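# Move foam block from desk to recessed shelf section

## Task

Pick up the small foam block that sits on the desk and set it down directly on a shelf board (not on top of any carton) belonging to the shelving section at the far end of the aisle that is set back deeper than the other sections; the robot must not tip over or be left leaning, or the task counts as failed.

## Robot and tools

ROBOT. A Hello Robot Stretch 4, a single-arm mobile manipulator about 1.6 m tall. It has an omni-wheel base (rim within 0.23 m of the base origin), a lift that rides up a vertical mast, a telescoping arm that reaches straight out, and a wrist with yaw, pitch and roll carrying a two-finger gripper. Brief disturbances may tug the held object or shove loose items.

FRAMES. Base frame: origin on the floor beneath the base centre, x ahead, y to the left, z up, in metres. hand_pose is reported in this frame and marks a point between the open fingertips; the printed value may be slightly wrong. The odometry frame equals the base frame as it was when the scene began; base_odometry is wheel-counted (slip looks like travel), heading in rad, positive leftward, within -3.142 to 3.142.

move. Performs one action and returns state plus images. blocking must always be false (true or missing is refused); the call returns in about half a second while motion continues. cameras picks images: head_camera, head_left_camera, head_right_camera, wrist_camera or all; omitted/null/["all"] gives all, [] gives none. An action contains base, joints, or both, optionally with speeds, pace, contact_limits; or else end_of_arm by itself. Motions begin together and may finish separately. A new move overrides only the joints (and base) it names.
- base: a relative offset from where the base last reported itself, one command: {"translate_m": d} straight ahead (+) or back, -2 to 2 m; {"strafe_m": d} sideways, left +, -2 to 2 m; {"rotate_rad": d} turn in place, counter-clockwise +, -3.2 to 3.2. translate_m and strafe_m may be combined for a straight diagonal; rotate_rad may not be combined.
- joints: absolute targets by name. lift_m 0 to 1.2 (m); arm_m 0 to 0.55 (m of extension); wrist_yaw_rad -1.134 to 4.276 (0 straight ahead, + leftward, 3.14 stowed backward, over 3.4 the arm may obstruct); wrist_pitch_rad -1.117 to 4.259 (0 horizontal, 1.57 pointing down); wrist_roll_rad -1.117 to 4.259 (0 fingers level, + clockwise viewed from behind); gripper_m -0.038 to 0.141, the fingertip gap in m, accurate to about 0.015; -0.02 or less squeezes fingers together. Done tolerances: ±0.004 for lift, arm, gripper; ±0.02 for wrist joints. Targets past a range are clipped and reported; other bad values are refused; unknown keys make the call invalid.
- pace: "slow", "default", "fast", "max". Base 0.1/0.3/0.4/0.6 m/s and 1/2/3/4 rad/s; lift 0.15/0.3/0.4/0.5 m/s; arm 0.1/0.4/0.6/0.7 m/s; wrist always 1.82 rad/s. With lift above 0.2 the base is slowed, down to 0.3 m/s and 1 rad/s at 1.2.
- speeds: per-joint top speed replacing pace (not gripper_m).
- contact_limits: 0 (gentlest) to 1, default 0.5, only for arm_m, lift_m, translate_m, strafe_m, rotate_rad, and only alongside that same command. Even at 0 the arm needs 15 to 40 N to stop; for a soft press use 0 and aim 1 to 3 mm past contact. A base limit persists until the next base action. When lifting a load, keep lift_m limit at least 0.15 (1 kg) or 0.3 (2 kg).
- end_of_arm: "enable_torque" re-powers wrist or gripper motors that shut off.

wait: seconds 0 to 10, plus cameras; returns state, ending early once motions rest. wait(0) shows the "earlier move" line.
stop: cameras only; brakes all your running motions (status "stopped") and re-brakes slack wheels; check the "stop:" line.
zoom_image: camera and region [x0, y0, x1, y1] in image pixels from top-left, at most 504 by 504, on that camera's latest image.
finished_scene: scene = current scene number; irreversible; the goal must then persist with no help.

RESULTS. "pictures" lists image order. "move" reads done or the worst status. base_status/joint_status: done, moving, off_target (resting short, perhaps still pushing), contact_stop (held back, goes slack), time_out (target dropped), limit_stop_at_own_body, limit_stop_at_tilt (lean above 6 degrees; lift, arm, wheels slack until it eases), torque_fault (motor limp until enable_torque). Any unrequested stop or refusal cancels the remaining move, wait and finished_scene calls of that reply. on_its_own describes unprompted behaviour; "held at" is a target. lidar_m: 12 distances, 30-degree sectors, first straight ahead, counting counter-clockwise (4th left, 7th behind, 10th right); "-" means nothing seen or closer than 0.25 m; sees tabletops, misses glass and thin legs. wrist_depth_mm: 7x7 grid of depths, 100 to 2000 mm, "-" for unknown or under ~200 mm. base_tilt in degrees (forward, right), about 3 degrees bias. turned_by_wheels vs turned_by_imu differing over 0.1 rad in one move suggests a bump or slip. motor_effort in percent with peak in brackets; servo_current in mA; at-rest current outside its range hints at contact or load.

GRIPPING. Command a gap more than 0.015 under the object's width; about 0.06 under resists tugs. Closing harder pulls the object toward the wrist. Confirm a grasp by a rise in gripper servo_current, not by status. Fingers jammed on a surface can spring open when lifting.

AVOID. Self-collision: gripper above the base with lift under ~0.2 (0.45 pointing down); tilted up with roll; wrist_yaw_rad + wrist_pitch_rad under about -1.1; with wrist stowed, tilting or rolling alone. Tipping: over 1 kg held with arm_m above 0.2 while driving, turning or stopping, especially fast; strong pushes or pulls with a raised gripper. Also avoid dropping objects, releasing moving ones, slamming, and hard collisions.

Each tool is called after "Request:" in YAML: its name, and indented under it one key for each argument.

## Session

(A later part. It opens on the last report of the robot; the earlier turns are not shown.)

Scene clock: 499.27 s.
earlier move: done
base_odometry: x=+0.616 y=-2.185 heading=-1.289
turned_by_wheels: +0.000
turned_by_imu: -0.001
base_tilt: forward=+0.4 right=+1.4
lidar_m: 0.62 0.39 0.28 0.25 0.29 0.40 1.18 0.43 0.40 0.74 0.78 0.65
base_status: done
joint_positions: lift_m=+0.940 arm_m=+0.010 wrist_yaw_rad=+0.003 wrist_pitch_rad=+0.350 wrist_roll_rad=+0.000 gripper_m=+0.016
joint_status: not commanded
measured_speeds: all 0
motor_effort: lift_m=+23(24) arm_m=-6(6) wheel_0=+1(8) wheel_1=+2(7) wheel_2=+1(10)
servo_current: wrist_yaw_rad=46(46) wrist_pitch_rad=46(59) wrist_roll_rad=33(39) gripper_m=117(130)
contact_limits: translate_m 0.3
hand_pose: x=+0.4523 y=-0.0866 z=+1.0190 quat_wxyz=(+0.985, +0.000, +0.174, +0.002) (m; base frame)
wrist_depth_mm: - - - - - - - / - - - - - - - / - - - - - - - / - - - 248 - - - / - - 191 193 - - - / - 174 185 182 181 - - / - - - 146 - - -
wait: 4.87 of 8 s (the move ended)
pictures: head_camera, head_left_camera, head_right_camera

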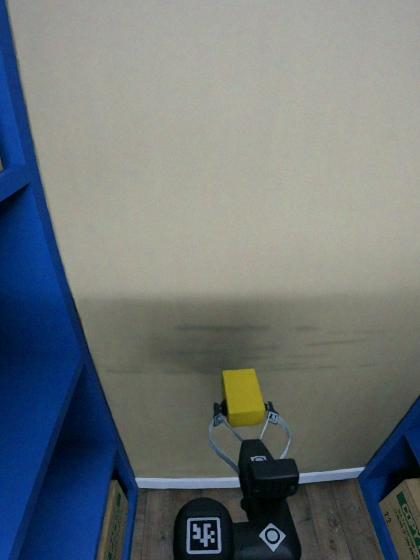

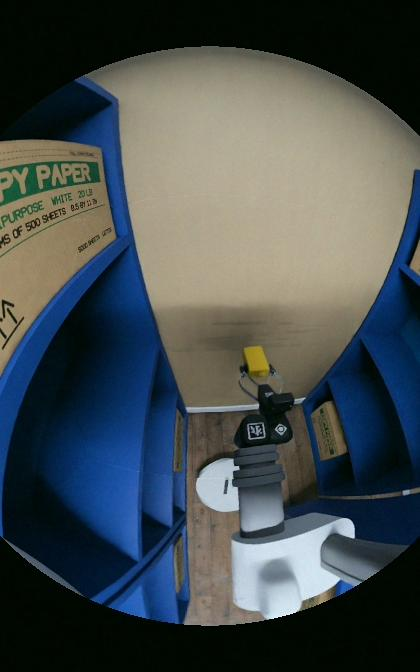

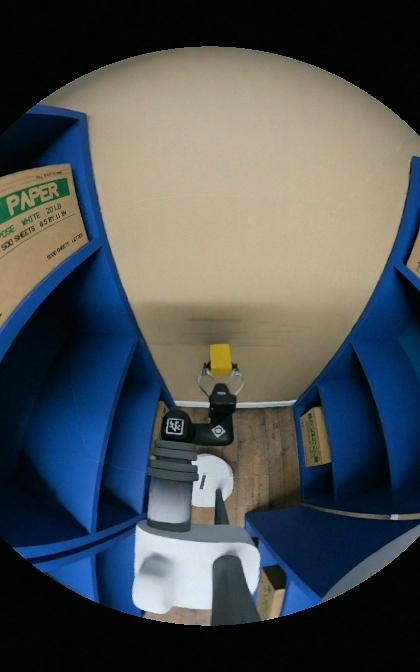

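Request:
move:
  base: {"rotate_rad": -1.571}
  joints: {"arm_m": 0.0}
  contact_limits: {"rotate_rad": 0.3}
  blocking: false
  cameras: []

Request:
wait:
  seconds: 5
  cameras: ["head_camera", "head_left_camera", "head_right_camera", "wrist_camera"]

Scene clock: 508.43 s.
move: moving
base_odometry: x=+0.616 y=-2.185 heading=-1.522
turned_by_wheels: -0.233
turned_by_imu: -0.230
base_tilt: forward=+0.3 right=+1.4
lidar_m: 0.62 0.55 0.30 0.27 0.26 0.33 0.65 0.61 0.41 0.61 0.74 0.74
base_status: rotate_rad moving
joint_positions: lift_m=+0.940 arm_m=+0.002 wrist_yaw_rad=+0.003 wrist_pitch_rad=+0.350 wrist_roll_rad=+0.000 gripper_m=+0.016
joint_status: arm_m moving
joint sent to its limit — arm_m, lower limit.
measured_speeds: translate_m=+0.002 strafe_m=-0.002 rotate_rad=-0.881 lift_m=+0.000 arm_m=+0.000 wrist_yaw_rad=+0.000 wrist_pitch_rad=+0.000 wrist_roll_rad=+0.000
motor_effort: lift_m=+23(23) arm_m=-6(9) wheel_0=+5(7) wheel_1=+7(8) wheel_2=+6(9)
servo_current: wrist_yaw_rad=39(46) wrist_pitch_rad=39(59) wrist_roll_rad=33(33) gripper_m=124(124)
contact_limits: rotate_rad 0.3
hand_pose: x=+0.4446 y=-0.0866 z=+1.0190 quat_wxyz=(+0.985, +0.000, +0.174, +0.002) (m; base frame)
wrist_depth_mm: - - - - - - - / - - - - - - - / - - - - - - - / - - - 249 - - - / - - 191 193 - - - / - 174 185 182 179 - - / - - - 146 - - -
pictures: none
No camera images: "cameras" was empty.

Scene clock: 510.13 s.
earlier move: done
base_odometry: x=+0.616 y=-2.185 heading=-2.859
turned_by_wheels: -1.338
turned_by_imu: -1.321
base_tilt: forward=+0.4 right=+1.3
lidar_m: 0.71 0.79 0.64 0.62 0.37 0.29 0.28 0.30 0.39 1.17 0.42 0.40
base_status: done
joint_positions: lift_m=+0.940 arm_m=+0.002 wrist_yaw_rad=+0.003 wrist_pitch_rad=+0.350 wrist_roll_rad=+0.000 gripper_m=+0.016
joint_status: all done
joint sent to its limit — arm_m, lower limit.
measured_speeds: all 0
motor_effort: lift_m=+23(23) arm_m=-6(9) wheel_0=+2(8) wheel_1=+3(8) wheel_2=+2(9)
servo_current: wrist_yaw_rad=33(46) wrist_pitch_rad=39(59) wrist_roll_rad=20(33) gripper_m=111(124)
contact_limits: rotate_rad 0.3
hand_pose: x=+0.4445 y=-0.0866 z=+1.0190 quat_wxyz=(+0.985, +0.000, +0.174, +0.002) (m; base frame)
wrist_depth_mm: - - - - - 389 290 / 917 - - - - 389 291 / - - - - - 387 306 / - - - 249 - 389 304 / - - 190 193 - 384 300 / - 174 185 182 180 379 298 / - - - 146 683 349 282
wait: 1.70 of 5 s (the move ended)
pictures: head_camera, head_left_camera, head_right_camera, wrist_camera
camera_calibration:
wrist_camera: T_world_to_cam=[[-0.0272462, -0.998006, 0.0569435, -0.155058], [-0.363954, -0.0431509, -0.930417, 1.15915], [0.931018, -0.0460751, -0.362052, 0.180714], [0, 0, 0, 1]] pos_world=[0.249405, -0.0964036, 1.15275]

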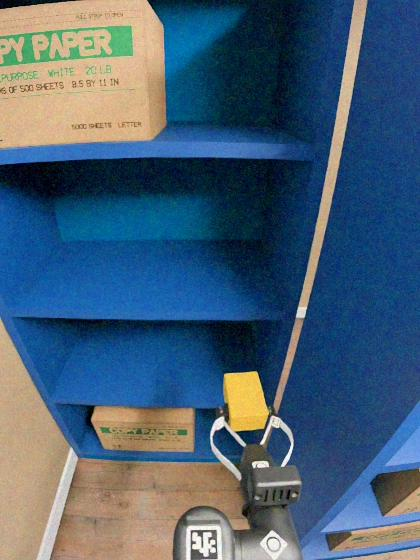

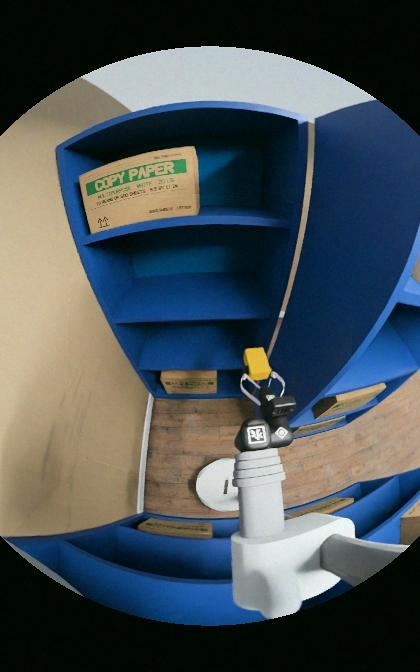

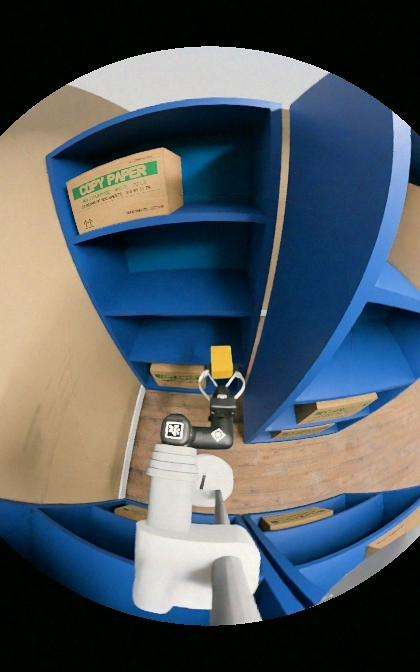

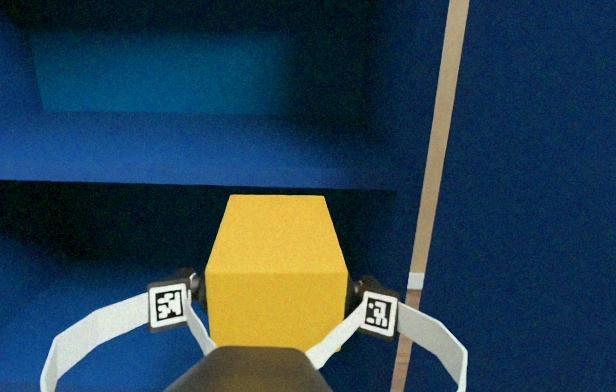

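Request:
move:
  base: {"strafe_m": 0.15}
  joints: {"lift_m": 1.0}
  contact_limits: {"strafe_m": 0.3}
  blocking: false
  cameras: []

Request:
wait:
  seconds: 2
  cameras: ["head_camera", "wrist_camera"]

Request:
zoom_image:
  camera: "head_camera"
  region: [0, 130, 420, 480]

Scene clock: 540.20 s.
move: moving
base_odometry: x=+0.626 y=-2.221 heading=-2.859
turned_by_wheels: +0.000
turned_by_imu: -0.001
base_tilt: forward=+0.4 right=+1.5
lidar_m: 0.73 0.77 0.61 0.59 0.39 0.29 0.27 0.30 0.42 1.18 0.44 0.46
base_status: strafe_m moving
joint_positions: lift_m=+0.978 arm_m=+0.002 wrist_yaw_rad=+0.003 wrist_pitch_rad=+0.350 wrist_roll_rad=+0.000 gripper_m=+0.016
joint_status: lift_m moving
measured_speeds: translate_m=+0.000 strafe_m=+0.142 rotate_rad=+0.003 lift_m=+0.121 arm_m=+0.000 wrist_yaw_rad=+0.000 wrist_pitch_rad=+0.000 wrist_roll_rad=+0.000
motor_effort: lift_m=+27(27) arm_m=-7(7) wheel_0=-8(9) wheel_1=+8(10) wheel_2=+0(2)
servo_current: wrist_yaw_rad=39(46) wrist_pitch_rad=46(46) wrist_roll_rad=33(33) gripper_m=117(124)
contact_limits: strafe_m 0.3
hand_pose: x=+0.4445 y=-0.0866 z=+1.0569 quat_wxyz=(+0.985, +0.000, +0.174, +0.002) (m; base frame)
wrist_depth_mm: - - - - - 418 353 / 904 - - - - 421 353 / - - - - - 418 353 / - - - 249 - 415 349 / - - 191 193 - 433 345 / - 174 185 182 180 415 342 / - - - 146 691 382 336
pictures: none
No camera images: "cameras" was empty.

Scene clock: 541.87 s.
earlier move: done
base_odometry: x=+0.657 y=-2.329 heading=-2.860
turned_by_wheels: +0.000
turned_by_imu: +0.000
base_tilt: forward=+0.4 right=+1.4
lidar_m: 0.73 0.69 0.49 0.47 0.40 0.29 0.28 0.28 0.43 1.18 0.53 0.62
base_status: done
joint_positions: lift_m=+1.000 arm_m=+0.002 wrist_yaw_rad=+0.003 wrist_pitch_rad=+0.350 wrist_roll_rad=+0.000 gripper_m=+0.016
joint_status: all done
measured_speeds: all 0
motor_effort: lift_m=+24(27) arm_m=-6(7) wheel_0=-2(10) wheel_1=+1(10) wheel_2=+0(2)
servo_current: wrist_yaw_rad=46(46) wrist_pitch_rad=46(52) wrist_roll_rad=26(33) gripper_m=111(124)
contact_limits: strafe_m 0.3
hand_pose: x=+0.4445 y=-0.0866 z=+1.0789 quat_wxyz=(+0.985, +0.000, +0.174, +0.002) (m; base frame)
wrist_depth_mm: - - - - - - - / - - - - - - - / - - - - - - - / - - - 250 - 621 - / - 1138 191 193 - - - / - 174 185 182 180 627 - / - - - 146 - 691 -
wait: 1.67 of 2 s (the move ended)
pictures: head_camera, wrist_camera
camera_calibration:
wrist_camera: T_world_to_cam=[[-0.0272465, -0.998006, 0.0569434, -0.15847], [-0.363954, -0.0431507, -0.930417, 1.21491], [0.931018, -0.0460754, -0.362052, 0.202416], [0, 0, 0, 1]] pos_world=[0.2494, -0.0964037, 1.21268]

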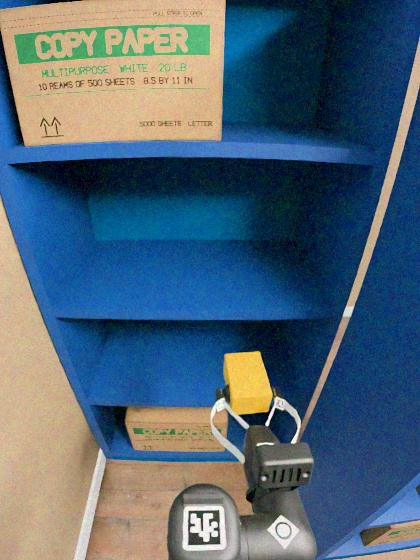

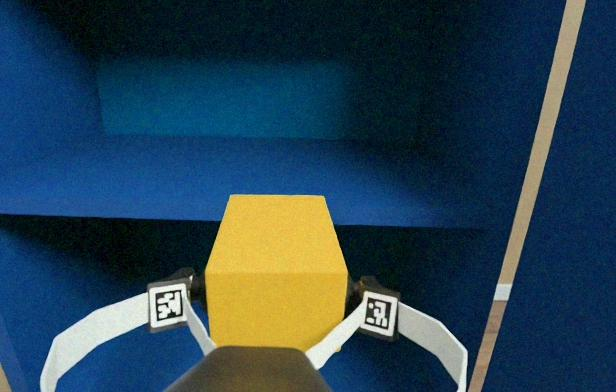

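Scaled by 1.200 from the camera's 420x560 image, which has a finer 1200x1600 frame.

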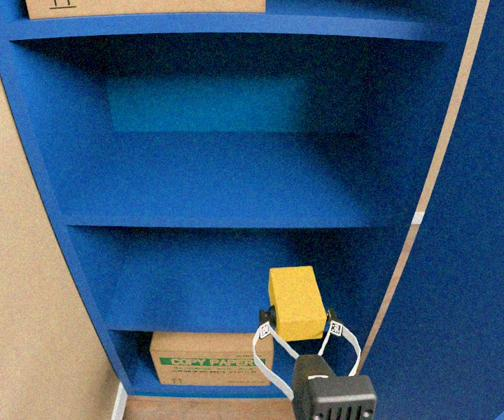

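Request:
move:
  joints: {"arm_m": 0.44}
  contact_limits: {"arm_m": 0.2}
  blocking: false
  cameras: []

Request:
wait:
  seconds: 2
  cameras: ["head_camera", "wrist_camera"]

Request:
move:
  joints: {"lift_m": 0.96}
  pace: "slow"
  contact_limits: {"lift_m": 0.2}
  blocking: false
  cameras: []

Request:
wait:
  seconds: 1
  cameras: ["head_camera", "wrist_camera"]

Scene clock: 556.90 s.
move: moving
base_odometry: x=+0.657 y=-2.329 heading=-2.860
turned_by_wheels: +0.000
turned_by_imu: -0.001
base_tilt: forward=+0.3 right=+1.4
lidar_m: 0.74 0.68 0.50 0.46 0.38 0.29 0.27 0.30 0.40 1.17 0.52 0.61
base_status: not commanded
joint_positions: lift_m=+1.000 arm_m=+0.054 wrist_yaw_rad=+0.003 wrist_pitch_rad=+0.350 wrist_roll_rad=+0.000 gripper_m=+0.016
joint_status: arm_m moving
measured_speeds: translate_m=+0.000 strafe_m=+0.000 rotate_rad=+0.000 lift_m=+0.000 arm_m=+0.198 wrist_yaw_rad=+0.000 wrist_pitch_rad=+0.000 wrist_roll_rad=+0.000
motor_effort: lift_m=+24(24) arm_m=+8(9) wheel_0=-2(2) wheel_1=+1(1) wheel_2=+0(0)
servo_current: wrist_yaw_rad=39(46) wrist_pitch_rad=52(52) wrist_roll_rad=33(33) gripper_m=117(124)
contact_limits: arm_m 0.2; strafe_m 0.3
hand_pose: x=+0.4965 y=-0.0866 z=+1.0789 quat_wxyz=(+0.985, +0.000, +0.174, +0.002) (m; base frame)
wrist_depth_mm: - - - - - - - / - - - - - - - / - - - - - - - / - - - 249 - - - / - - 190 192 - - - / - 174 185 182 180 597 - / - - - 147 - - -
pictures: none
No camera images: "cameras" was empty.

Scene clock: 558.77 s.
earlier move: done
base_odometry: x=+0.657 y=-2.329 heading=-2.860
turned_by_wheels: +0.000
turned_by_imu: +0.000
base_tilt: forward=+0.3 right=+1.4
lidar_m: 0.74 0.70 0.49 0.45 0.40 0.29 0.28 0.31 0.41 1.16 0.52 0.63
base_status: not commanded
joint_positions: lift_m=+1.000 arm_m=+0.440 wrist_yaw_rad=+0.003 wrist_pitch_rad=+0.350 wrist_roll_rad=+0.000 gripper_m=+0.016
joint_status: all done
measured_speeds: all 0
motor_effort: lift_m=+24(24) arm_m=+7(10) wheel_0=-2(2) wheel_1=+1(1) wheel_2=+0(0)
servo_current: wrist_yaw_rad=33(46) wrist_pitch_rad=39(59) wrist_roll_rad=33(33) gripper_m=111(124)
contact_limits: arm_m 0.2; strafe_m 0.3
hand_pose: x=+0.8818 y=-0.0866 z=+1.0789 quat_wxyz=(+0.985, +0.000, +0.174, +0.002) (m; base frame)
wrist_depth_mm: - - - - - - - / - - - - - - - / - - - - - - - / - - - 248 - - - / - - 191 193 - - 424 / - 173 185 182 180 - - / - - - 146 - - -
wait: 1.87 of 2 s (the move ended)
pictures: head_camera, wrist_camera
camera_calibration:
wrist_camera: T_world_to_cam=[[-0.0272468, -0.998006, 0.0569435, -0.146556], [-0.363954, -0.0431507, -0.930417, 1.37406], [0.931019, -0.0460757, -0.362052, -0.204708], [0, 0, 0, 1]] pos_world=[0.686688, -0.0964037, 1.21268]

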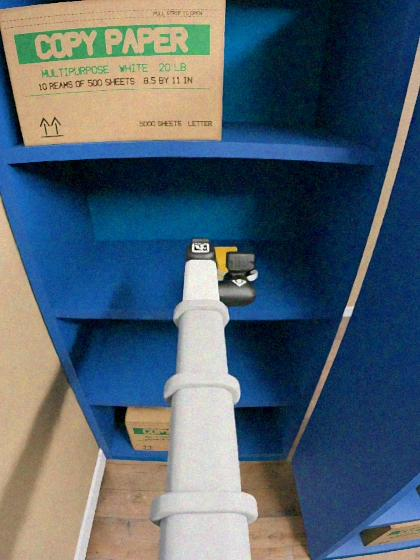

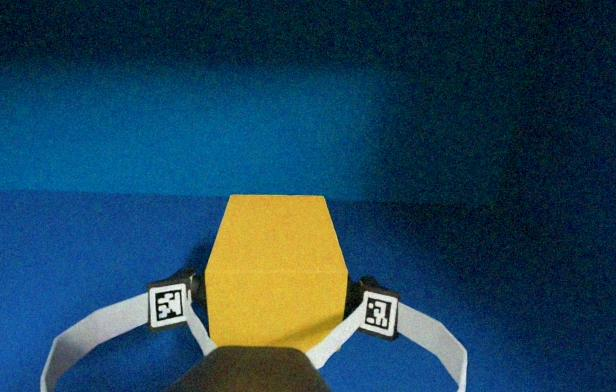

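Scene clock: 559.27 s.
move: moving
base_odometry: x=+0.657 y=-2.329 heading=-2.860
turned_by_wheels: +0.000
turned_by_imu: +0.000
base_tilt: forward=+0.4 right=+1.3
lidar_m: 0.73 0.69 0.50 0.47 0.37 0.30 0.28 0.31 0.41 1.17 0.51 0.62
base_status: not commanded
joint_positions: lift_m=+0.975 arm_m=+0.440 wrist_yaw_rad=+0.003 wrist_pitch_rad=+0.350 wrist_roll_rad=+0.000 gripper_m=+0.016
joint_status: lift_m moving
measured_speeds: translate_m=+0.000 strafe_m=+0.000 rotate_rad=+0.000 lift_m=-0.081 arm_m=+0.000 wrist_yaw_rad=+0.000 wrist_pitch_rad=+0.000 wrist_roll_rad=+0.000
motor_effort: lift_m=+14(21) arm_m=+7(7) wheel_0=-2(2) wheel_1=+1(1) wheel_2=+0(0)
servo_current: wrist_yaw_rad=46(46) wrist_pitch_rad=39(46) wrist_roll_rad=33(33) gripper_m=117(124)
contact_limits: arm_m 0.2; lift_m 0.2; strafe_m 0.3
hand_pose: x=+0.8818 y=-0.0866 z=+1.0544 quat_wxyz=(+0.985, +0.000, +0.174, +0.002) (m; base frame)
wrist_depth_mm: - - - - - - - / - - - - - - - / - - - - - - - / - - - 248 - - - / - - 191 193 - - - / - 174 186 182 180 - - / - - - 147 - - -
pictures: none
No camera images: "cameras" was empty.

Scene clock: 559.93 s.
earlier move: done
base_odometry: x=+0.657 y=-2.329 heading=-2.860
turned_by_wheels: +0.000
turned_by_imu: +0.000
base_tilt: forward=+0.5 right=+1.3
lidar_m: 0.73 0.69 0.49 0.47 0.39 0.29 0.26 0.31 0.41 1.18 0.52 0.62
base_status: not commanded
joint_positions: lift_m=+0.960 arm_m=+0.440 wrist_yaw_rad=+0.003 wrist_pitch_rad=+0.350 wrist_roll_rad=+0.000 gripper_m=+0.016
joint_status: all done
measured_speeds: all 0
motor_effort: lift_m=+14(21) arm_m=+7(7) wheel_0=-2(2) wheel_1=+1(1) wheel_2=+0(0)
servo_current: wrist_yaw_rad=52(52) wrist_pitch_rad=33(46) wrist_roll_rad=33(33) gripper_m=111(124)
contact_limits: arm_m 0.2; lift_m 0.2; strafe_m 0.3
hand_pose: x=+0.8818 y=-0.0866 z=+1.0397 quat_wxyz=(+0.985, +0.000, +0.174, +0.002) (m; base frame)
wrist_depth_mm: - - - - - - - / - - - - - - - / - - - - - - - / - - - 249 - - - / - - 191 192 - - - / - 174 185 182 179 - - / - - - 146 - - -
wait: 0.67 of 1 s (the move ended)
pictures: head_camera, wrist_camera
camera_calibration:
wrist_camera: T_world_to_cam=[[-0.027247, -0.998006, 0.0569435, -0.144323], [-0.363954, -0.0431506, -0.930417, 1.33758], [0.931018, -0.0460758, -0.362052, -0.218903], [0, 0, 0, 1]] pos_world=[0.686689, -0.0964037, 1.17347]

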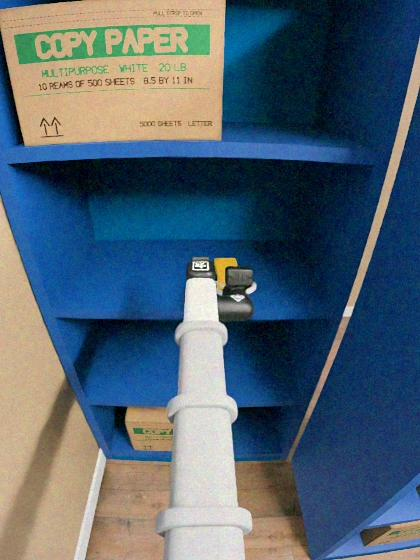

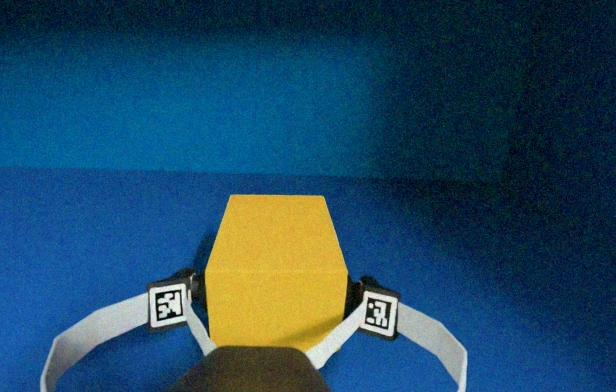

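Request:
move:
  joints: {"lift_m": 0.948}
  pace: "slow"
  contact_limits: {"lift_m": 0.1}
  blocking: false
  cameras: []

Request:
wait:
  seconds: 0.8
  cameras: []

Request:
move:
  joints: {"lift_m": 0.943}
  pace: "slow"
  contact_limits: {"lift_m": 0.1}
  blocking: false
  cameras: []

Request:
wait:
  seconds: 0.8
  cameras: ["wrist_camera"]

Scene clock: 572.63 s.
move: moving
base_odometry: x=+0.657 y=-2.329 heading=-2.860
turned_by_wheels: +0.000
turned_by_imu: -0.001
base_tilt: forward=+0.4 right=+1.4
lidar_m: 0.74 0.69 0.50 0.48 0.39 0.29 0.27 0.33 0.42 1.15 0.52 0.62
base_status: not commanded
joint_positions: lift_m=+0.948 arm_m=+0.440 wrist_yaw_rad=+0.003 wrist_pitch_rad=+0.350 wrist_roll_rad=+0.000 gripper_m=+0.016
joint_status: lift_m moving
measured_speeds: translate_m=+0.000 strafe_m=+0.000 rotate_rad=+0.000 lift_m=-0.001 arm_m=+0.000 wrist_yaw_rad=+0.000 wrist_pitch_rad=+0.000 wrist_roll_rad=+0.000
motor_effort: lift_m=+13(15) arm_m=+7(7) wheel_0=-2(2) wheel_1=+1(1) wheel_2=+0(0)
servo_current: wrist_yaw_rad=33(46) wrist_pitch_rad=46(52) wrist_roll_rad=20(33) gripper_m=117(130)
contact_limits: arm_m 0.2; lift_m 0.1; strafe_m 0.3
hand_pose: x=+0.8818 y=-0.0866 z=+1.0277 quat_wxyz=(+0.985, +0.000, +0.174, +0.002) (m; base frame)
wrist_depth_mm: - - - - - - - / - - - - - - - / - - - - - - - / - - - 247 - - - / - - 191 192 - - - / - 174 185 183 180 - - / - - - 146 - - -
pictures: none
No camera images: "cameras" was empty.

Scene clock: 572.90 s.
earlier move: done
base_odometry: x=+0.657 y=-2.329 heading=-2.860
turned_by_wheels: +0.000
turned_by_imu: +0.000
base_tilt: forward=+0.5 right=+1.4
lidar_m: 0.74 0.68 0.50 0.47 0.39 0.29 0.28 0.32 0.41 1.20 0.53 0.60
base_status: not commanded
joint_positions: lift_m=+0.948 arm_m=+0.440 wrist_yaw_rad=+0.003 wrist_pitch_rad=+0.350 wrist_roll_rad=+0.000 gripper_m=+0.016
joint_status: all done
measured_speeds: all 0
motor_effort: lift_m=+14(15) arm_m=+7(7) wheel_0=-2(2) wheel_1=+1(1) wheel_2=+0(0)
servo_current: wrist_yaw_rad=39(46) wrist_pitch_rad=33(52) wrist_roll_rad=26(33) gripper_m=124(130)
contact_limits: arm_m 0.2; lift_m 0.1; strafe_m 0.3
hand_pose: x=+0.8818 y=-0.0866 z=+1.0277 quat_wxyz=(+0.985, +0.000, +0.174, +0.002) (m; base frame)
wrist_depth_mm: - - - - - - - / - - - - - - - / - - - - - - - / - - - 250 - - - / - - 191 193 - - - / - 174 185 182 180 - - / - - - 146 - - -
wait: 0.27 of 0.8 s (the move ended)
pictures: none
No camera images: "cameras" was empty.

Scene clock: 573.40 s.
move: moving
base_odometry: x=+0.657 y=-2.329 heading=-2.860
turned_by_wheels: +0.000
turned_by_imu: +0.000
base_tilt: forward=+0.3 right=+1.3
lidar_m: 0.74 0.70 0.50 0.47 0.38 0.29 0.27 0.32 0.42 1.18 0.52 0.62
base_status: not commanded
joint_positions: lift_m=+0.943 arm_m=+0.440 wrist_yaw_rad=+0.003 wrist_pitch_rad=+0.350 wrist_roll_rad=+0.000 gripper_m=+0.016
joint_status: lift_m moving
measured_speeds: all 0
motor_effort: lift_m=+14(15) arm_m=+6(7) wheel_0=-2(2) wheel_1=+1(1) wheel_2=+0(0)
servo_current: wrist_yaw_rad=33(39) wrist_pitch_rad=46(52) wrist_roll_rad=26(33) gripper_m=117(124)
contact_limits: arm_m 0.2; lift_m 0.1; strafe_m 0.3
hand_pose: x=+0.8818 y=-0.0866 z=+1.0227 quat_wxyz=(+0.985, +0.000, +0.174, +0.002) (m; base frame)
wrist_depth_mm: - - - - - - - / - - - - - - - / - - - - - - - / - - - 249 - - - / - - 190 193 - - - / - 174 185 183 180 - - / - - - 146 - - -
pictures: none
No camera images: "cameras" was empty.

Scene clock: 573.50 s.
earlier move: done
base_odometry: x=+0.657 y=-2.329 heading=-2.860
turned_by_wheels: +0.000
turned_by_imu: +0.000
base_tilt: forward=+0.5 right=+1.3
lidar_m: 0.73 0.68 0.50 0.47 0.39 0.28 0.27 0.32 0.41 1.16 0.51 0.62
base_status: not commanded
joint_positions: lift_m=+0.943 arm_m=+0.440 wrist_yaw_rad=+0.003 wrist_pitch_rad=+0.350 wrist_roll_rad=+0.000 gripper_m=+0.016
joint_status: all done
measured_speeds: all 0
motor_effort: lift_m=+14(15) arm_m=+7(7) wheel_0=-2(2) wheel_1=+1(1) wheel_2=+0(0)
servo_current: wrist_yaw_rad=33(39) wrist_pitch_rad=46(52) wrist_roll_rad=26(33) gripper_m=124(124)
contact_limits: arm_m 0.2; lift_m 0.1; strafe_m 0.3
hand_pose: x=+0.8818 y=-0.0866 z=+1.0227 quat_wxyz=(+0.985, +0.000, +0.174, +0.002) (m; base frame)
wrist_depth_mm: - - - - - - - / - - - - - - - / - - - - - - - / - - - 250 - - - / - - 191 193 - - - / - 174 185 182 180 - - / - - - 146 - - -
wait: 0.10 of 0.8 s (the move ended)
pictures: wrist_camera
camera_calibration:
wrist_camera: T_world_to_cam=[[-0.0272471, -0.998006, 0.0569436, -0.143355], [-0.363954, -0.0431506, -0.930417, 1.32177], [0.931018, -0.046076, -0.362052, -0.225057], [0, 0, 0, 1]] pos_world=[0.68669, -0.0964037, 1.15648]

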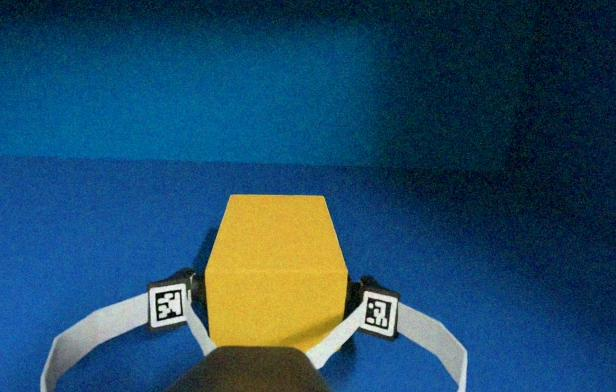

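Request:
move:
  joints: {"lift_m": 0.939}
  pace: "slow"
  contact_limits: {"lift_m": 0.1}
  blocking: false
  cameras: []

Request:
wait:
  seconds: 0.8
  cameras: []

Request:
move:
  joints: {"lift_m": 0.936}
  pace: "slow"
  contact_limits: {"lift_m": 0.1}
  blocking: false
  cameras: []

Request:
wait:
  seconds: 0.8
  cameras: ["head_camera", "wrist_camera"]

Request:
zoom_image:
  camera: "wrist_camera"
  region: [130, 180, 430, 392]

Scene clock: 587.17 s.
move: moving
base_odometry: x=+0.657 y=-2.329 heading=-2.860
turned_by_wheels: +0.000
turned_by_imu: -0.001
base_tilt: forward=+0.5 right=+1.6
lidar_m: 0.73 0.68 0.49 0.48 0.39 0.30 0.29 0.31 0.42 1.17 0.52 0.60
base_status: not commanded
joint_positions: lift_m=+0.939 arm_m=+0.440 wrist_yaw_rad=+0.003 wrist_pitch_rad=+0.350 wrist_roll_rad=+0.000 gripper_m=+0.016
joint_status: lift_m moving
measured_speeds: all 0
motor_effort: lift_m=+15(16) arm_m=+6(7) wheel_0=-2(2) wheel_1=+1(1) wheel_2=+0(0)
servo_current: wrist_yaw_rad=26(46) wrist_pitch_rad=39(52) wrist_roll_rad=26(33) gripper_m=111(124)
contact_limits: arm_m 0.2; lift_m 0.1; strafe_m 0.3
hand_pose: x=+0.8818 y=-0.0866 z=+1.0187 quat_wxyz=(+0.985, +0.000, +0.174, +0.002) (m; base frame)
wrist_depth_mm: - - - - - - - / - - - - - - - / - - - - - - - / - - - 249 - - - / - - 191 193 - - - / - 174 185 182 179 - - / - - - 146 - - -
pictures: none
No camera images: "cameras" was empty.

Scene clock: 587.23 s.
earlier move: done
base_odometry: x=+0.657 y=-2.329 heading=-2.860
turned_by_wheels: +0.000
turned_by_imu: +0.000
base_tilt: forward=+0.5 right=+1.4
lidar_m: 0.74 0.68 0.48 0.45 0.37 0.28 0.27 0.31 0.42 1.17 0.52 0.62
base_status: not commanded
joint_positions: lift_m=+0.939 arm_m=+0.440 wrist_yaw_rad=+0.003 wrist_pitch_rad=+0.350 wrist_roll_rad=+0.000 gripper_m=+0.016
joint_status: all done
measured_speeds: all 0
motor_effort: lift_m=+14(16) arm_m=+6(7) wheel_0=-2(2) wheel_1=+1(1) wheel_2=+0(0)
servo_current: wrist_yaw_rad=39(46) wrist_pitch_rad=33(52) wrist_roll_rad=20(33) gripper_m=111(124)
contact_limits: arm_m 0.2; lift_m 0.1; strafe_m 0.3
hand_pose: x=+0.8818 y=-0.0866 z=+1.0187 quat_wxyz=(+0.985, +0.000, +0.174, +0.002) (m; base frame)
wrist_depth_mm: - - - - - - - / - - - - - - - / - - - - - - - / - - - 248 - - - / - - 191 193 - - - / - 174 184 182 180 - - / - - - 146 - - -
wait: 0.07 of 0.8 s (the move ended)
pictures: none
No camera images: "cameras" was empty.

Scene clock: 587.73 s.
move: moving
base_odometry: x=+0.657 y=-2.329 heading=-2.860
turned_by_wheels: +0.000
turned_by_imu: +0.000
base_tilt: forward=+0.4 right=+1.4
lidar_m: 0.73 0.67 0.49 0.47 0.38 0.28 0.26 0.31 0.41 1.20 0.52 0.63
base_status: not commanded
joint_positions: lift_m=+0.936 arm_m=+0.440 wrist_yaw_rad=+0.003 wrist_pitch_rad=+0.350 wrist_roll_rad=+0.000 gripper_m=+0.016
joint_status: lift_m moving
measured_speeds: all 0
motor_effort: lift_m=+15(16) arm_m=+6(7) wheel_0=-2(2) wheel_1=+1(1) wheel_2=+0(0)
servo_current: wrist_yaw_rad=39(46) wrist_pitch_rad=33(46) wrist_roll_rad=26(33) gripper_m=124(124)
contact_limits: arm_m 0.2; lift_m 0.1; strafe_m 0.3
hand_pose: x=+0.8818 y=-0.0866 z=+1.0157 quat_wxyz=(+0.985, +0.000, +0.174, +0.002) (m; base frame)
wrist_depth_mm: - - - - - - - / - - - - - - - / - - - - - - - / - - - 251 - - - / - - 191 193 - - - / - 174 185 182 180 - - / - - - 146 - - -
pictures: none
No camera images: "cameras" was empty.

Scene clock: 587.77 s.
earlier move: done
base_odometry: x=+0.657 y=-2.329 heading=-2.860
turned_by_wheels: +0.000
turned_by_imu: +0.000
base_tilt: forward=+0.3 right=+1.6
lidar_m: 0.74 0.68 0.49 0.46 0.40 0.30 0.27 0.30 0.41 1.18 0.52 0.63
base_status: not commanded
joint_positions: lift_m=+0.936 arm_m=+0.440 wrist_yaw_rad=+0.003 wrist_pitch_rad=+0.350 wrist_roll_rad=+0.000 gripper_m=+0.016
joint_status: all done
measured_speeds: all 0
motor_effort: lift_m=+14(16) arm_m=+7(7) wheel_0=-2(2) wheel_1=+1(1) wheel_2=+0(0)
servo_current: wrist_yaw_rad=33(46) wrist_pitch_rad=52(52) wrist_roll_rad=26(33) gripper_m=111(124)
contact_limits: arm_m 0.2; lift_m 0.1; strafe_m 0.3
hand_pose: x=+0.8818 y=-0.0866 z=+1.0157 quat_wxyz=(+0.985, +0.000, +0.174, +0.002) (m; base frame)
wrist_depth_mm: - - - - - - - / - - - - - - - / - - - - - - - / - - - 249 - - - / - - 190 193 - - - / - 174 185 182 179 - - / - - - 146 - - -
wait: 0.03 of 0.8 s (the move ended)
pictures: head_camera, wrist_camera
camera_calibration:
wrist_camera: T_world_to_cam=[[-0.0272468, -0.998006, 0.0569436, -0.142957], [-0.363953, -0.0431508, -0.930417, 1.31526], [0.931019, -0.0460757, -0.362052, -0.227591], [0, 0, 0, 1]] pos_world=[0.686691, -0.0964037, 1.14948]

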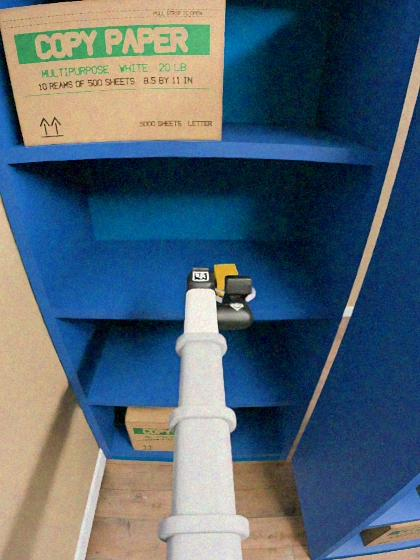

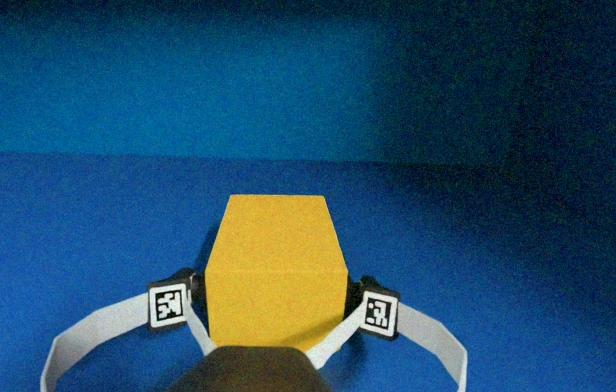

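Scaled by 1.680.

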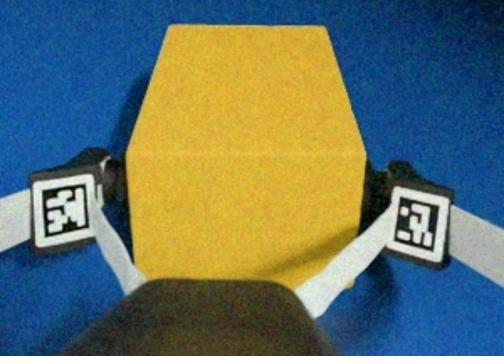

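Request:
move:
  joints: {"lift_m": 0.933}
  pace: "slow"
  contact_limits: {"lift_m": 0.1}
  blocking: false
  cameras: []

Request:
wait:
  seconds: 0.7
  cameras: []

Request:
move:
  joints: {"lift_m": 0.93}
  pace: "slow"
  contact_limits: {"lift_m": 0.1}
  blocking: false
  cameras: []

Request:
wait:
  seconds: 0.7
  cameras: ["head_camera", "wrist_camera"]

Scene clock: 602.40 s.
move: moving
base_odometry: x=+0.657 y=-2.329 heading=-2.860
turned_by_wheels: +0.000
turned_by_imu: -0.001
base_tilt: forward=+0.2 right=+1.2
lidar_m: 0.75 0.67 0.48 0.47 0.39 0.29 0.27 0.33 0.40 1.16 0.52 0.62
base_status: not commanded
joint_positions: lift_m=+0.933 arm_m=+0.440 wrist_yaw_rad=+0.003 wrist_pitch_rad=+0.350 wrist_roll_rad=+0.000 gripper_m=+0.016
joint_status: lift_m moving
measured_speeds: all 0
motor_effort: lift_m=+13(16) arm_m=+6(7) wheel_0=-2(2) wheel_1=+1(1) wheel_2=+0(0)
servo_current: wrist_yaw_rad=39(46) wrist_pitch_rad=39(46) wrist_roll_rad=26(33) gripper_m=124(124)
contact_limits: arm_m 0.2; lift_m 0.1; strafe_m 0.3
hand_pose: x=+0.8818 y=-0.0866 z=+1.0127 quat_wxyz=(+0.985, +0.000, +0.174, +0.002) (m; base frame)
wrist_depth_mm: - - - - - - - / - - - - - - - / - - - - - - - / - - - 249 - - - / - - 191 193 - - - / - 174 185 182 180 - - / - - - 146 - - -
pictures: none
No camera images: "cameras" was empty.

Scene clock: 602.43 s.
earlier move: done
base_odometry: x=+0.657 y=-2.329 heading=-2.860
turned_by_wheels: +0.000
turned_by_imu: +0.000
base_tilt: forward=+0.2 right=+1.5
lidar_m: 0.73 0.68 0.49 0.46 0.38 0.29 0.28 0.33 0.40 1.17 0.49 0.62
base_status: not commanded
joint_positions: lift_m=+0.933 arm_m=+0.440 wrist_yaw_rad=+0.003 wrist_pitch_rad=+0.350 wrist_roll_rad=+0.000 gripper_m=+0.016
joint_status: all done
measured_speeds: all 0
motor_effort: lift_m=+14(16) arm_m=+6(7) wheel_0=-2(2) wheel_1=+1(1) wheel_2=+0(0)
servo_current: wrist_yaw_rad=39(46) wrist_pitch_rad=39(46) wrist_roll_rad=26(33) gripper_m=124(124)
contact_limits: arm_m 0.2; lift_m 0.1; strafe_m 0.3
hand_pose: x=+0.8818 y=-0.0866 z=+1.0127 quat_wxyz=(+0.985, +0.000, +0.174, +0.002) (m; base frame)
wrist_depth_mm: - - - - - - - / - - - - - - - / - - - - - - - / - - - 248 - - - / - - 190 192 - - - / - 174 184 182 180 - - / - - - 146 - - -
wait: 0.03 of 0.7 s (the move ended)
pictures: none
No camera images: "cameras" was empty.

Scene clock: 602.93 s.
move: moving
base_odometry: x=+0.657 y=-2.329 heading=-2.860
turned_by_wheels: +0.000
turned_by_imu: +0.000
base_tilt: forward=+0.3 right=+1.4
lidar_m: 0.74 0.68 0.49 0.47 0.39 0.29 0.28 0.33 0.41 1.18 0.54 0.62
base_status: not commanded
joint_positions: lift_m=+0.930 arm_m=+0.440 wrist_yaw_rad=+0.003 wrist_pitch_rad=+0.350 wrist_roll_rad=+0.000 gripper_m=+0.016
joint_status: lift_m moving
measured_speeds: all 0
motor_effort: lift_m=+14(16) arm_m=+7(7) wheel_0=-2(2) wheel_1=+1(1) wheel_2=+0(0)
servo_current: wrist_yaw_rad=26(46) wrist_pitch_rad=52(52) wrist_roll_rad=33(33) gripper_m=111(130)
contact_limits: arm_m 0.2; lift_m 0.1; strafe_m 0.3
hand_pose: x=+0.8818 y=-0.0866 z=+1.0098 quat_wxyz=(+0.985, +0.000, +0.174, +0.002) (m; base frame)
wrist_depth_mm: - - - - - - - / - - - - - - - / - - - - - - - / - - - 249 - - - / - - 190 191 - - - / - 174 185 182 180 - - / - - - 146 - - -
pictures: none
No camera images: "cameras" was empty.

Scene clock: 602.97 s.
earlier move: done
base_odometry: x=+0.657 y=-2.329 heading=-2.860
turned_by_wheels: +0.000
turned_by_imu: +0.000
base_tilt: forward=+0.4 right=+1.4
lidar_m: 0.73 0.69 0.50 0.47 0.39 0.27 0.28 0.34 0.41 1.16 0.52 0.62
base_status: not commanded
joint_positions: lift_m=+0.930 arm_m=+0.440 wrist_yaw_rad=+0.003 wrist_pitch_rad=+0.350 wrist_roll_rad=+0.000 gripper_m=+0.016
joint_status: all done
measured_speeds: all 0
motor_effort: lift_m=+13(16) arm_m=+6(7) wheel_0=-2(2) wheel_1=+1(1) wheel_2=+0(0)
servo_current: wrist_yaw_rad=26(46) wrist_pitch_rad=52(52) wrist_roll_rad=33(33) gripper_m=111(130)
contact_limits: arm_m 0.2; lift_m 0.1; strafe_m 0.3
hand_pose: x=+0.8818 y=-0.0866 z=+1.0098 quat_wxyz=(+0.985, +0.000, +0.174, +0.002) (m; base frame)
wrist_depth_mm: - - - - - - - / - - - - - - - / - - - - - - - / - - - 248 - - - / - - 190 191 - - - / - 174 185 183 180 - - / - - - 146 - - -
wait: 0.03 of 0.7 s (the move ended)
pictures: head_camera, wrist_camera
camera_calibration:
wrist_camera: T_world_to_cam=[[-0.0272462, -0.998006, 0.0569436, -0.142619], [-0.363953, -0.043151, -0.930417, 1.30974], [0.931019, -0.0460752, -0.362052, -0.229742], [0, 0, 0, 1]] pos_world=[0.686693, -0.0964036, 1.14355]

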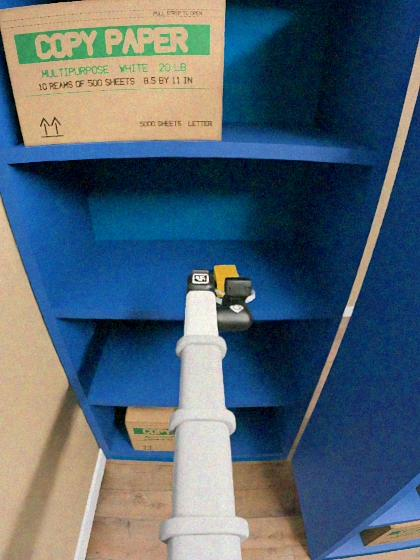

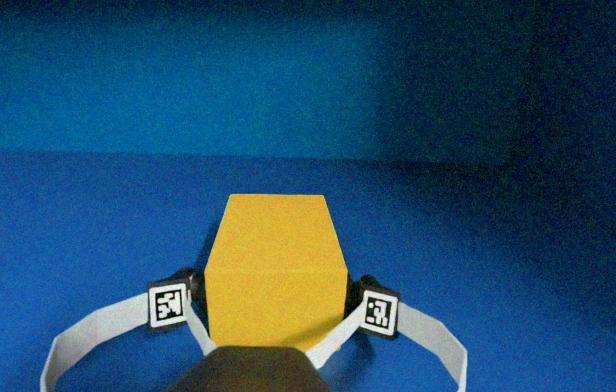

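Request:
move:
  joints: {"lift_m": 0.927}
  pace: "slow"
  contact_limits: {"lift_m": 0.1}
  blocking: false
  cameras: []

Request:
move:
  joints: {"lift_m": 0.924}
  pace: "slow"
  contact_limits: {"lift_m": 0.1}
  blocking: false
  cameras: []

Request:
move:
  joints: {"lift_m": 0.921}
  pace: "slow"
  contact_limits: {"lift_m": 0.1}
  blocking: false
  cameras: ["head_camera", "wrist_camera"]

Scene clock: 614.87 s.
move: moving
base_odometry: x=+0.657 y=-2.329 heading=-2.860
turned_by_wheels: +0.000
turned_by_imu: -0.001
base_tilt: forward=+0.4 right=+1.4
lidar_m: 0.74 0.68 0.49 0.47 0.38 0.28 0.27 0.33 0.41 1.18 0.52 0.62
base_status: not commanded
joint_positions: lift_m=+0.928 arm_m=+0.440 wrist_yaw_rad=+0.003 wrist_pitch_rad=+0.350 wrist_roll_rad=+0.000 gripper_m=+0.016
joint_status: lift_m moving
measured_speeds: all 0
motor_effort: lift_m=+13(14) arm_m=+6(7) wheel_0=-2(2) wheel_1=+1(1) wheel_2=+0(0)
servo_current: wrist_yaw_rad=46(46) wrist_pitch_rad=39(52) wrist_roll_rad=33(33) gripper_m=111(117)
contact_limits: arm_m 0.2; lift_m 0.1; strafe_m 0.3
hand_pose: x=+0.8818 y=-0.0866 z=+1.0068 quat_wxyz=(+0.985, +0.000, +0.174, +0.002) (m; base frame)
wrist_depth_mm: - - - - - - - / - - - - - - - / - - - - - - - / - - - 248 - - - / - - 190 190 - - - / - 174 185 182 180 - - / - - - 146 - - -
pictures: none
No camera images: "cameras" was empty.

Scene clock: 615.37 s.
move: moving
base_odometry: x=+0.657 y=-2.329 heading=-2.860
turned_by_wheels: +0.000
turned_by_imu: +0.000
base_tilt: forward=+0.4 right=+1.4
lidar_m: 0.74 0.69 0.49 0.47 0.39 0.29 0.28 0.32 0.40 1.15 0.53 0.63
base_status: not commanded
joint_positions: lift_m=+0.925 arm_m=+0.440 wrist_yaw_rad=+0.003 wrist_pitch_rad=+0.350 wrist_roll_rad=+0.000 gripper_m=+0.016
joint_status: lift_m moving
measured_speeds: all 0
motor_effort: lift_m=+11(14) arm_m=+6(7) wheel_0=-2(2) wheel_1=+1(1) wheel_2=+0(0)
servo_current: wrist_yaw_rad=33(39) wrist_pitch_rad=52(52) wrist_roll_rad=26(33) gripper_m=104(117)
contact_limits: arm_m 0.2; lift_m 0.1; strafe_m 0.3
hand_pose: x=+0.8818 y=-0.0866 z=+1.0039 quat_wxyz=(+0.985, +0.000, +0.174, +0.002) (m; base frame)
wrist_depth_mm: - - - - - - - / - - - - - - - / - - - - - - - / - - - 247 - - - / - - 189 190 - - - / - 174 185 183 180 - - / - - - 146 - - -
pictures: none
No camera images: "cameras" was empty.

Scene clock: 615.87 s.
move: moving
base_odometry: x=+0.657 y=-2.329 heading=-2.860
turned_by_wheels: +0.000
turned_by_imu: +0.000
base_tilt: forward=+0.1 right=+1.4
lidar_m: 0.74 0.69 0.50 0.47 0.39 0.29 0.26 0.34 0.41 1.19 0.52 0.63
base_status: not commanded
joint_positions: lift_m=+0.922 arm_m=+0.440 wrist_yaw_rad=+0.003 wrist_pitch_rad=+0.349 wrist_roll_rad=+0.000 gripper_m=+0.016
joint_status: lift_m moving
measured_speeds: all 0
motor_effort: lift_m=+13(13) arm_m=+6(7) wheel_0=-2(2) wheel_1=+1(1) wheel_2=+0(0)
servo_current: wrist_yaw_rad=26(39) wrist_pitch_rad=26(52) wrist_roll_rad=26(33) gripper_m=104(111)
contact_limits: arm_m 0.2; lift_m 0.1; strafe_m 0.3
hand_pose: x=+0.8819 y=-0.0866 z=+1.0012 quat_wxyz=(+0.985, +0.000, +0.174, +0.002) (m; base frame)
wrist_depth_mm: - - - - - - - / - - - - - - - / - - - - - - - / - - - 246 - - - / - - 187 189 - - - / - 174 185 183 181 - - / - - - 134 - - -
pictures: head_camera, wrist_camera
camera_calibration:
wrist_camera: T_world_to_cam=[[-0.0272997, -0.998006, 0.0569149, -0.142053], [-0.36308, -0.0431481, -0.930758, 1.30137], [0.931358, -0.0460741, -0.361178, -0.234106], [0, 0, 0, 1]] pos_world=[0.68666, -0.0964038, 1.13479]

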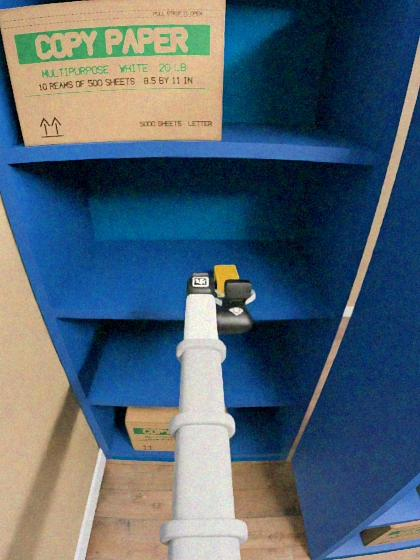

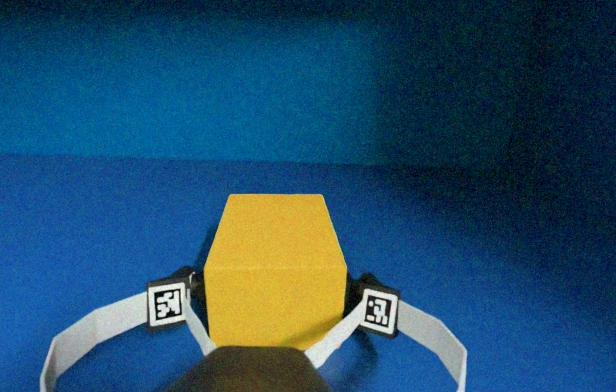

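Request:
move:
  joints: {"lift_m": 0.918}
  pace: "slow"
  contact_limits: {"lift_m": 0.1}
  blocking: false
  cameras: []

Request:
wait:
  seconds: 0.6
  cameras: ["head_camera", "wrist_camera"]

Scene clock: 622.27 s.
earlier move: done
move: moving
base_odometry: x=+0.657 y=-2.329 heading=-2.860
turned_by_wheels: +0.000
turned_by_imu: -0.001
base_tilt: forward=+0.3 right=+1.2
lidar_m: 0.74 0.69 0.48 0.48 0.38 0.28 0.27 0.32 0.39 1.17 0.53 0.62
base_status: not commanded
joint_positions: lift_m=+0.919 arm_m=+0.440 wrist_yaw_rad=+0.003 wrist_pitch_rad=+0.347 wrist_roll_rad=+0.000 gripper_m=+0.016
joint_status: lift_m moving
measured_speeds: all 0
motor_effort: lift_m=+9(12) arm_m=+6(7) wheel_0=-2(2) wheel_1=+1(1) wheel_2=+0(0)
servo_current: wrist_yaw_rad=46(46) wrist_pitch_rad=46(52) wrist_roll_rad=26(33) gripper_m=104(111)
contact_limits: arm_m 0.2; lift_m 0.1; strafe_m 0.3
hand_pose: x=+0.8821 y=-0.0866 z=+0.9987 quat_wxyz=(+0.985, +0.000, +0.173, +0.002) (m; base frame)
wrist_depth_mm: - - - - - - - / - - - - - - - / - - - - - - - / - - - 246 - - - / - - 187 187 - - - / - 174 184 182 180 - - / - - - 134 - - -
pictures: none
No camera images: "cameras" was empty.

Scene clock: 622.30 s.
earlier move: done
base_odometry: x=+0.657 y=-2.329 heading=-2.860
turned_by_wheels: +0.000
turned_by_imu: +0.000
base_tilt: forward=+0.5 right=+1.4
lidar_m: 0.73 0.70 0.49 0.46 0.40 0.30 0.27 0.32 0.40 1.17 0.53 0.62
base_status: not commanded
joint_positions: lift_m=+0.919 arm_m=+0.440 wrist_yaw_rad=+0.003 wrist_pitch_rad=+0.347 wrist_roll_rad=+0.000 gripper_m=+0.016
joint_status: all done
measured_speeds: all 0
motor_effort: lift_m=+11(12) arm_m=+6(7) wheel_0=-2(2) wheel_1=+1(1) wheel_2=+0(0)
servo_current: wrist_yaw_rad=33(46) wrist_pitch_rad=52(52) wrist_roll_rad=33(33) gripper_m=98(111)
contact_limits: arm_m 0.2; lift_m 0.1; strafe_m 0.3
hand_pose: x=+0.8821 y=-0.0866 z=+0.9987 quat_wxyz=(+0.985, +0.000, +0.173, +0.002) (m; base frame)
wrist_depth_mm: - - - - - - - / - - - - - - - / - - - - - - - / - - - 246 - - - / - - 186 188 - - - / - 175 185 183 180 - - / - - - 134 - - -
wait: 0.03 of 0.6 s (the move ended)
pictures: head_camera, wrist_camera
camera_calibration:
wrist_camera: T_world_to_cam=[[-0.0273948, -0.998006, 0.0568639, -0.141772], [-0.361522, -0.0431433, -0.931365, 1.29836], [0.931961, -0.0460721, -0.359619, -0.237241], [0, 0, 0, 1]] pos_world=[0.686602, -0.0964039, 1.13199]

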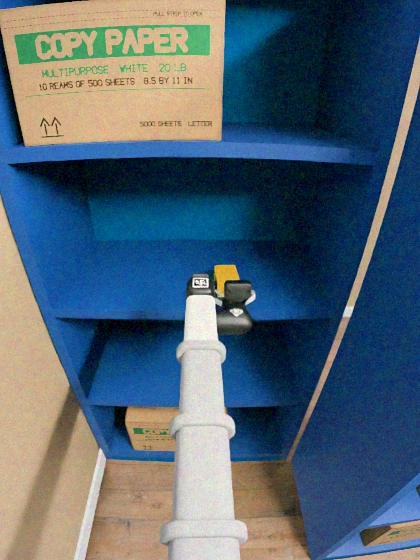

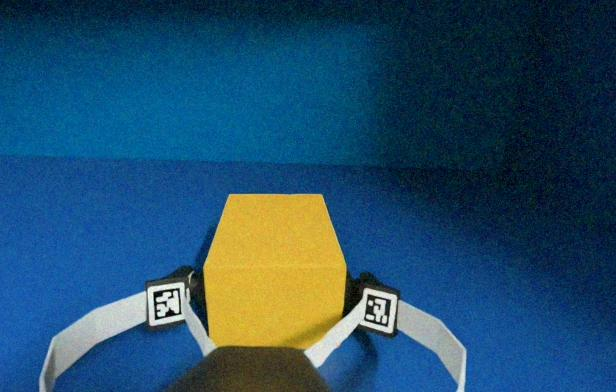

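Request:
move:
  joints: {"gripper_m": 0.08}
  blocking: false
  cameras: []

Request:
wait:
  seconds: 1.5
  cameras: ["wrist_camera"]

Request:
move:
  joints: {"gripper_m": 0.125}
  blocking: false
  cameras: []

Request:
wait:
  seconds: 1.5
  cameras: ["head_camera", "wrist_camera"]

Scene clock: 629.57 s.
move: moving
base_odometry: x=+0.657 y=-2.329 heading=-2.860
turned_by_wheels: +0.000
turned_by_imu: -0.001
base_tilt: forward=+0.3 right=+1.4
lidar_m: 0.73 0.68 0.50 0.48 0.39 0.28 0.25 0.34 0.40 1.17 0.54 0.62
base_status: not commanded
joint_positions: lift_m=+0.919 arm_m=+0.440 wrist_yaw_rad=+0.003 wrist_pitch_rad=+0.347 wrist_roll_rad=+0.000 gripper_m=+0.036
joint_status: gripper_m moving
measured_speeds: translate_m=+0.000 strafe_m=+0.000 rotate_rad=+0.000 lift_m=+0.000 arm_m=+0.000 wrist_yaw_rad=+0.000 wrist_pitch_rad=-0.005 wrist_roll_rad=+0.000
motor_effort: lift_m=+10(10) arm_m=+6(7) wheel_0=-2(2) wheel_1=+1(1) wheel_2=+0(0)
servo_current: wrist_yaw_rad=39(39) wrist_pitch_rad=39(46) wrist_roll_rad=33(33) gripper_m=52(137)
contact_limits: arm_m 0.2; lift_m 0.1; strafe_m 0.3
hand_pose: x=+0.8822 y=-0.0866 z=+0.9990 quat_wxyz=(+0.985, +0.000, +0.172, +0.002) (m; base frame)
wrist_depth_mm: - - - - - - - / - - - - - - - / - - - - - - - / - - - 249 - - - / - - 189 190 - - - / - 172 188 188 185 - - / - - - 109 - - -
pictures: none
No camera images: "cameras" was empty.

Scene clock: 630.53 s.
earlier move: done
base_odometry: x=+0.657 y=-2.329 heading=-2.860
turned_by_wheels: +0.000
turned_by_imu: +0.000
base_tilt: forward=+0.2 right=+1.3
lidar_m: 0.74 0.68 0.49 0.47 0.38 0.28 0.27 0.32 0.41 1.20 0.53 0.61
base_status: not commanded
joint_positions: lift_m=+0.919 arm_m=+0.440 wrist_yaw_rad=+0.003 wrist_pitch_rad=+0.345 wrist_roll_rad=+0.000 gripper_m=+0.080
joint_status: all done
measured_speeds: all 0
motor_effort: lift_m=+10(10) arm_m=+6(7) wheel_0=-2(2) wheel_1=+1(1) wheel_2=+0(0)
servo_current: wrist_yaw_rad=39(46) wrist_pitch_rad=46(59) wrist_roll_rad=26(33) gripper_m=46(137)
contact_limits: arm_m 0.2; lift_m 0.1; strafe_m 0.3
hand_pose: x=+0.8823 y=-0.0867 z=+0.9994 quat_wxyz=(+0.985, +0.000, +0.172, +0.001) (m; base frame)
wrist_depth_mm: - - - - - - - / - - - - - - - / - - - - - - - / - - - 257 - - - / - - 193 197 - - - / - 172 197 199 190 - - / - - - - - - -
wait: 0.97 of 1.5 s (the move ended)
pictures: wrist_camera
camera_calibration:
wrist_camera: T_world_to_cam=[[-0.0279385, -0.997995, 0.0567917, -0.141361], [-0.359337, -0.042989, -0.932217, 1.29796], [0.932789, -0.0464521, -0.357416, -0.240164], [0, 0, 0, 1]] pos_world=[0.686479, -0.0964353, 1.13217]

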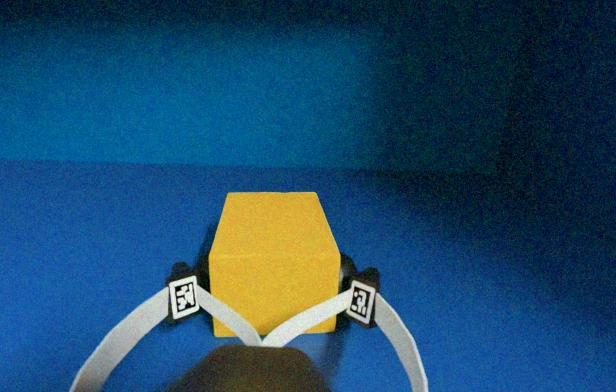

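Scene clock: 631.03 s.
move: moving
base_odometry: x=+0.657 y=-2.329 heading=-2.860
turned_by_wheels: +0.000
turned_by_imu: +0.000
base_tilt: forward=+0.2 right=+1.4
lidar_m: 0.73 0.68 0.49 0.46 0.38 0.29 0.27 0.33 0.41 1.16 0.51 0.61
base_status: not commanded
joint_positions: lift_m=+0.919 arm_m=+0.440 wrist_yaw_rad=+0.003 wrist_pitch_rad=+0.345 wrist_roll_rad=+0.000 gripper_m=+0.098
joint_status: gripper_m moving
measured_speeds: all 0
motor_effort: lift_m=+10(10) arm_m=+6(7) wheel_0=-2(2) wheel_1=+1(1) wheel_2=+0(0)
servo_current: wrist_yaw_rad=33(39) wrist_pitch_rad=39(52) wrist_roll_rad=26(33) gripper_m=65(85)
contact_limits: arm_m 0.2; lift_m 0.1; strafe_m 0.3
hand_pose: x=+0.8823 y=-0.0867 z=+0.9994 quat_wxyz=(+0.985, +0.000, +0.172, +0.001) (m; base frame)
wrist_depth_mm: - - - - - - - / - - - - - - - / - - - - - - - / - - - 257 - - - / - - 193 198 - - - / - 171 197 199 189 - - / - - - - - - -
pictures: none
No camera images: "cameras" was empty.

Scene clock: 631.90 s.
earlier move: done
base_odometry: x=+0.657 y=-2.329 heading=-2.860
turned_by_wheels: +0.000
turned_by_imu: +0.000
base_tilt: forward=+0.2 right=+1.3
lidar_m: 0.73 0.69 0.50 0.45 0.37 0.28 0.26 0.33 0.41 1.15 0.52 0.62
base_status: not commanded
joint_positions: lift_m=+0.919 arm_m=+0.440 wrist_yaw_rad=+0.003 wrist_pitch_rad=+0.345 wrist_roll_rad=+0.000 gripper_m=+0.125
joint_status: all done
measured_speeds: all 0
motor_effort: lift_m=+10(11) arm_m=+6(7) wheel_0=-2(2) wheel_1=+1(1) wheel_2=+0(0)
servo_current: wrist_yaw_rad=39(46) wrist_pitch_rad=65(65) wrist_roll_rad=33(33) gripper_m=39(98)
contact_limits: arm_m 0.2; lift_m 0.1; strafe_m 0.3
hand_pose: x=+0.8823 y=-0.0867 z=+0.9994 quat_wxyz=(+0.985, +0.000, +0.172, +0.001) (m; base frame)
wrist_depth_mm: - - - - - - - / - - - - - - - / - - - - - - - / - - - 257 - - - / - - 193 198 - - - / - 172 196 198 189 - - / - - - - - - -
wait: 0.87 of 1.5 s (the move ended)
pictures: head_camera, wrist_camera
camera_calibration:
wrist_camera: T_world_to_cam=[[-0.0279576, -0.997995, 0.0567917, -0.141349], [-0.359338, -0.0429821, -0.932217, 1.29796], [0.932789, -0.04647, -0.357416, -0.240164], [0, 0, 0, 1]] pos_world=[0.686477, -0.0964367, 1.13217]

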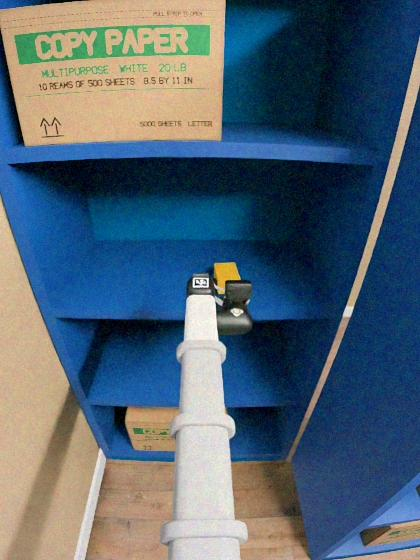

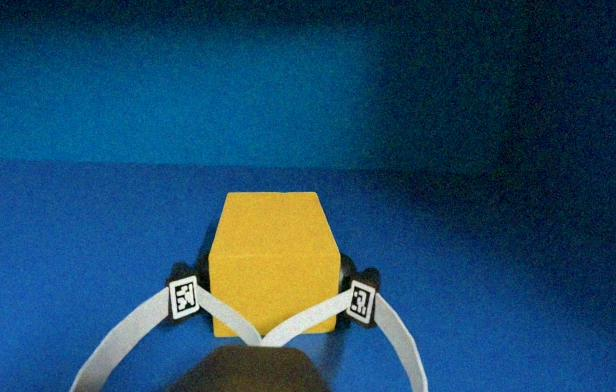

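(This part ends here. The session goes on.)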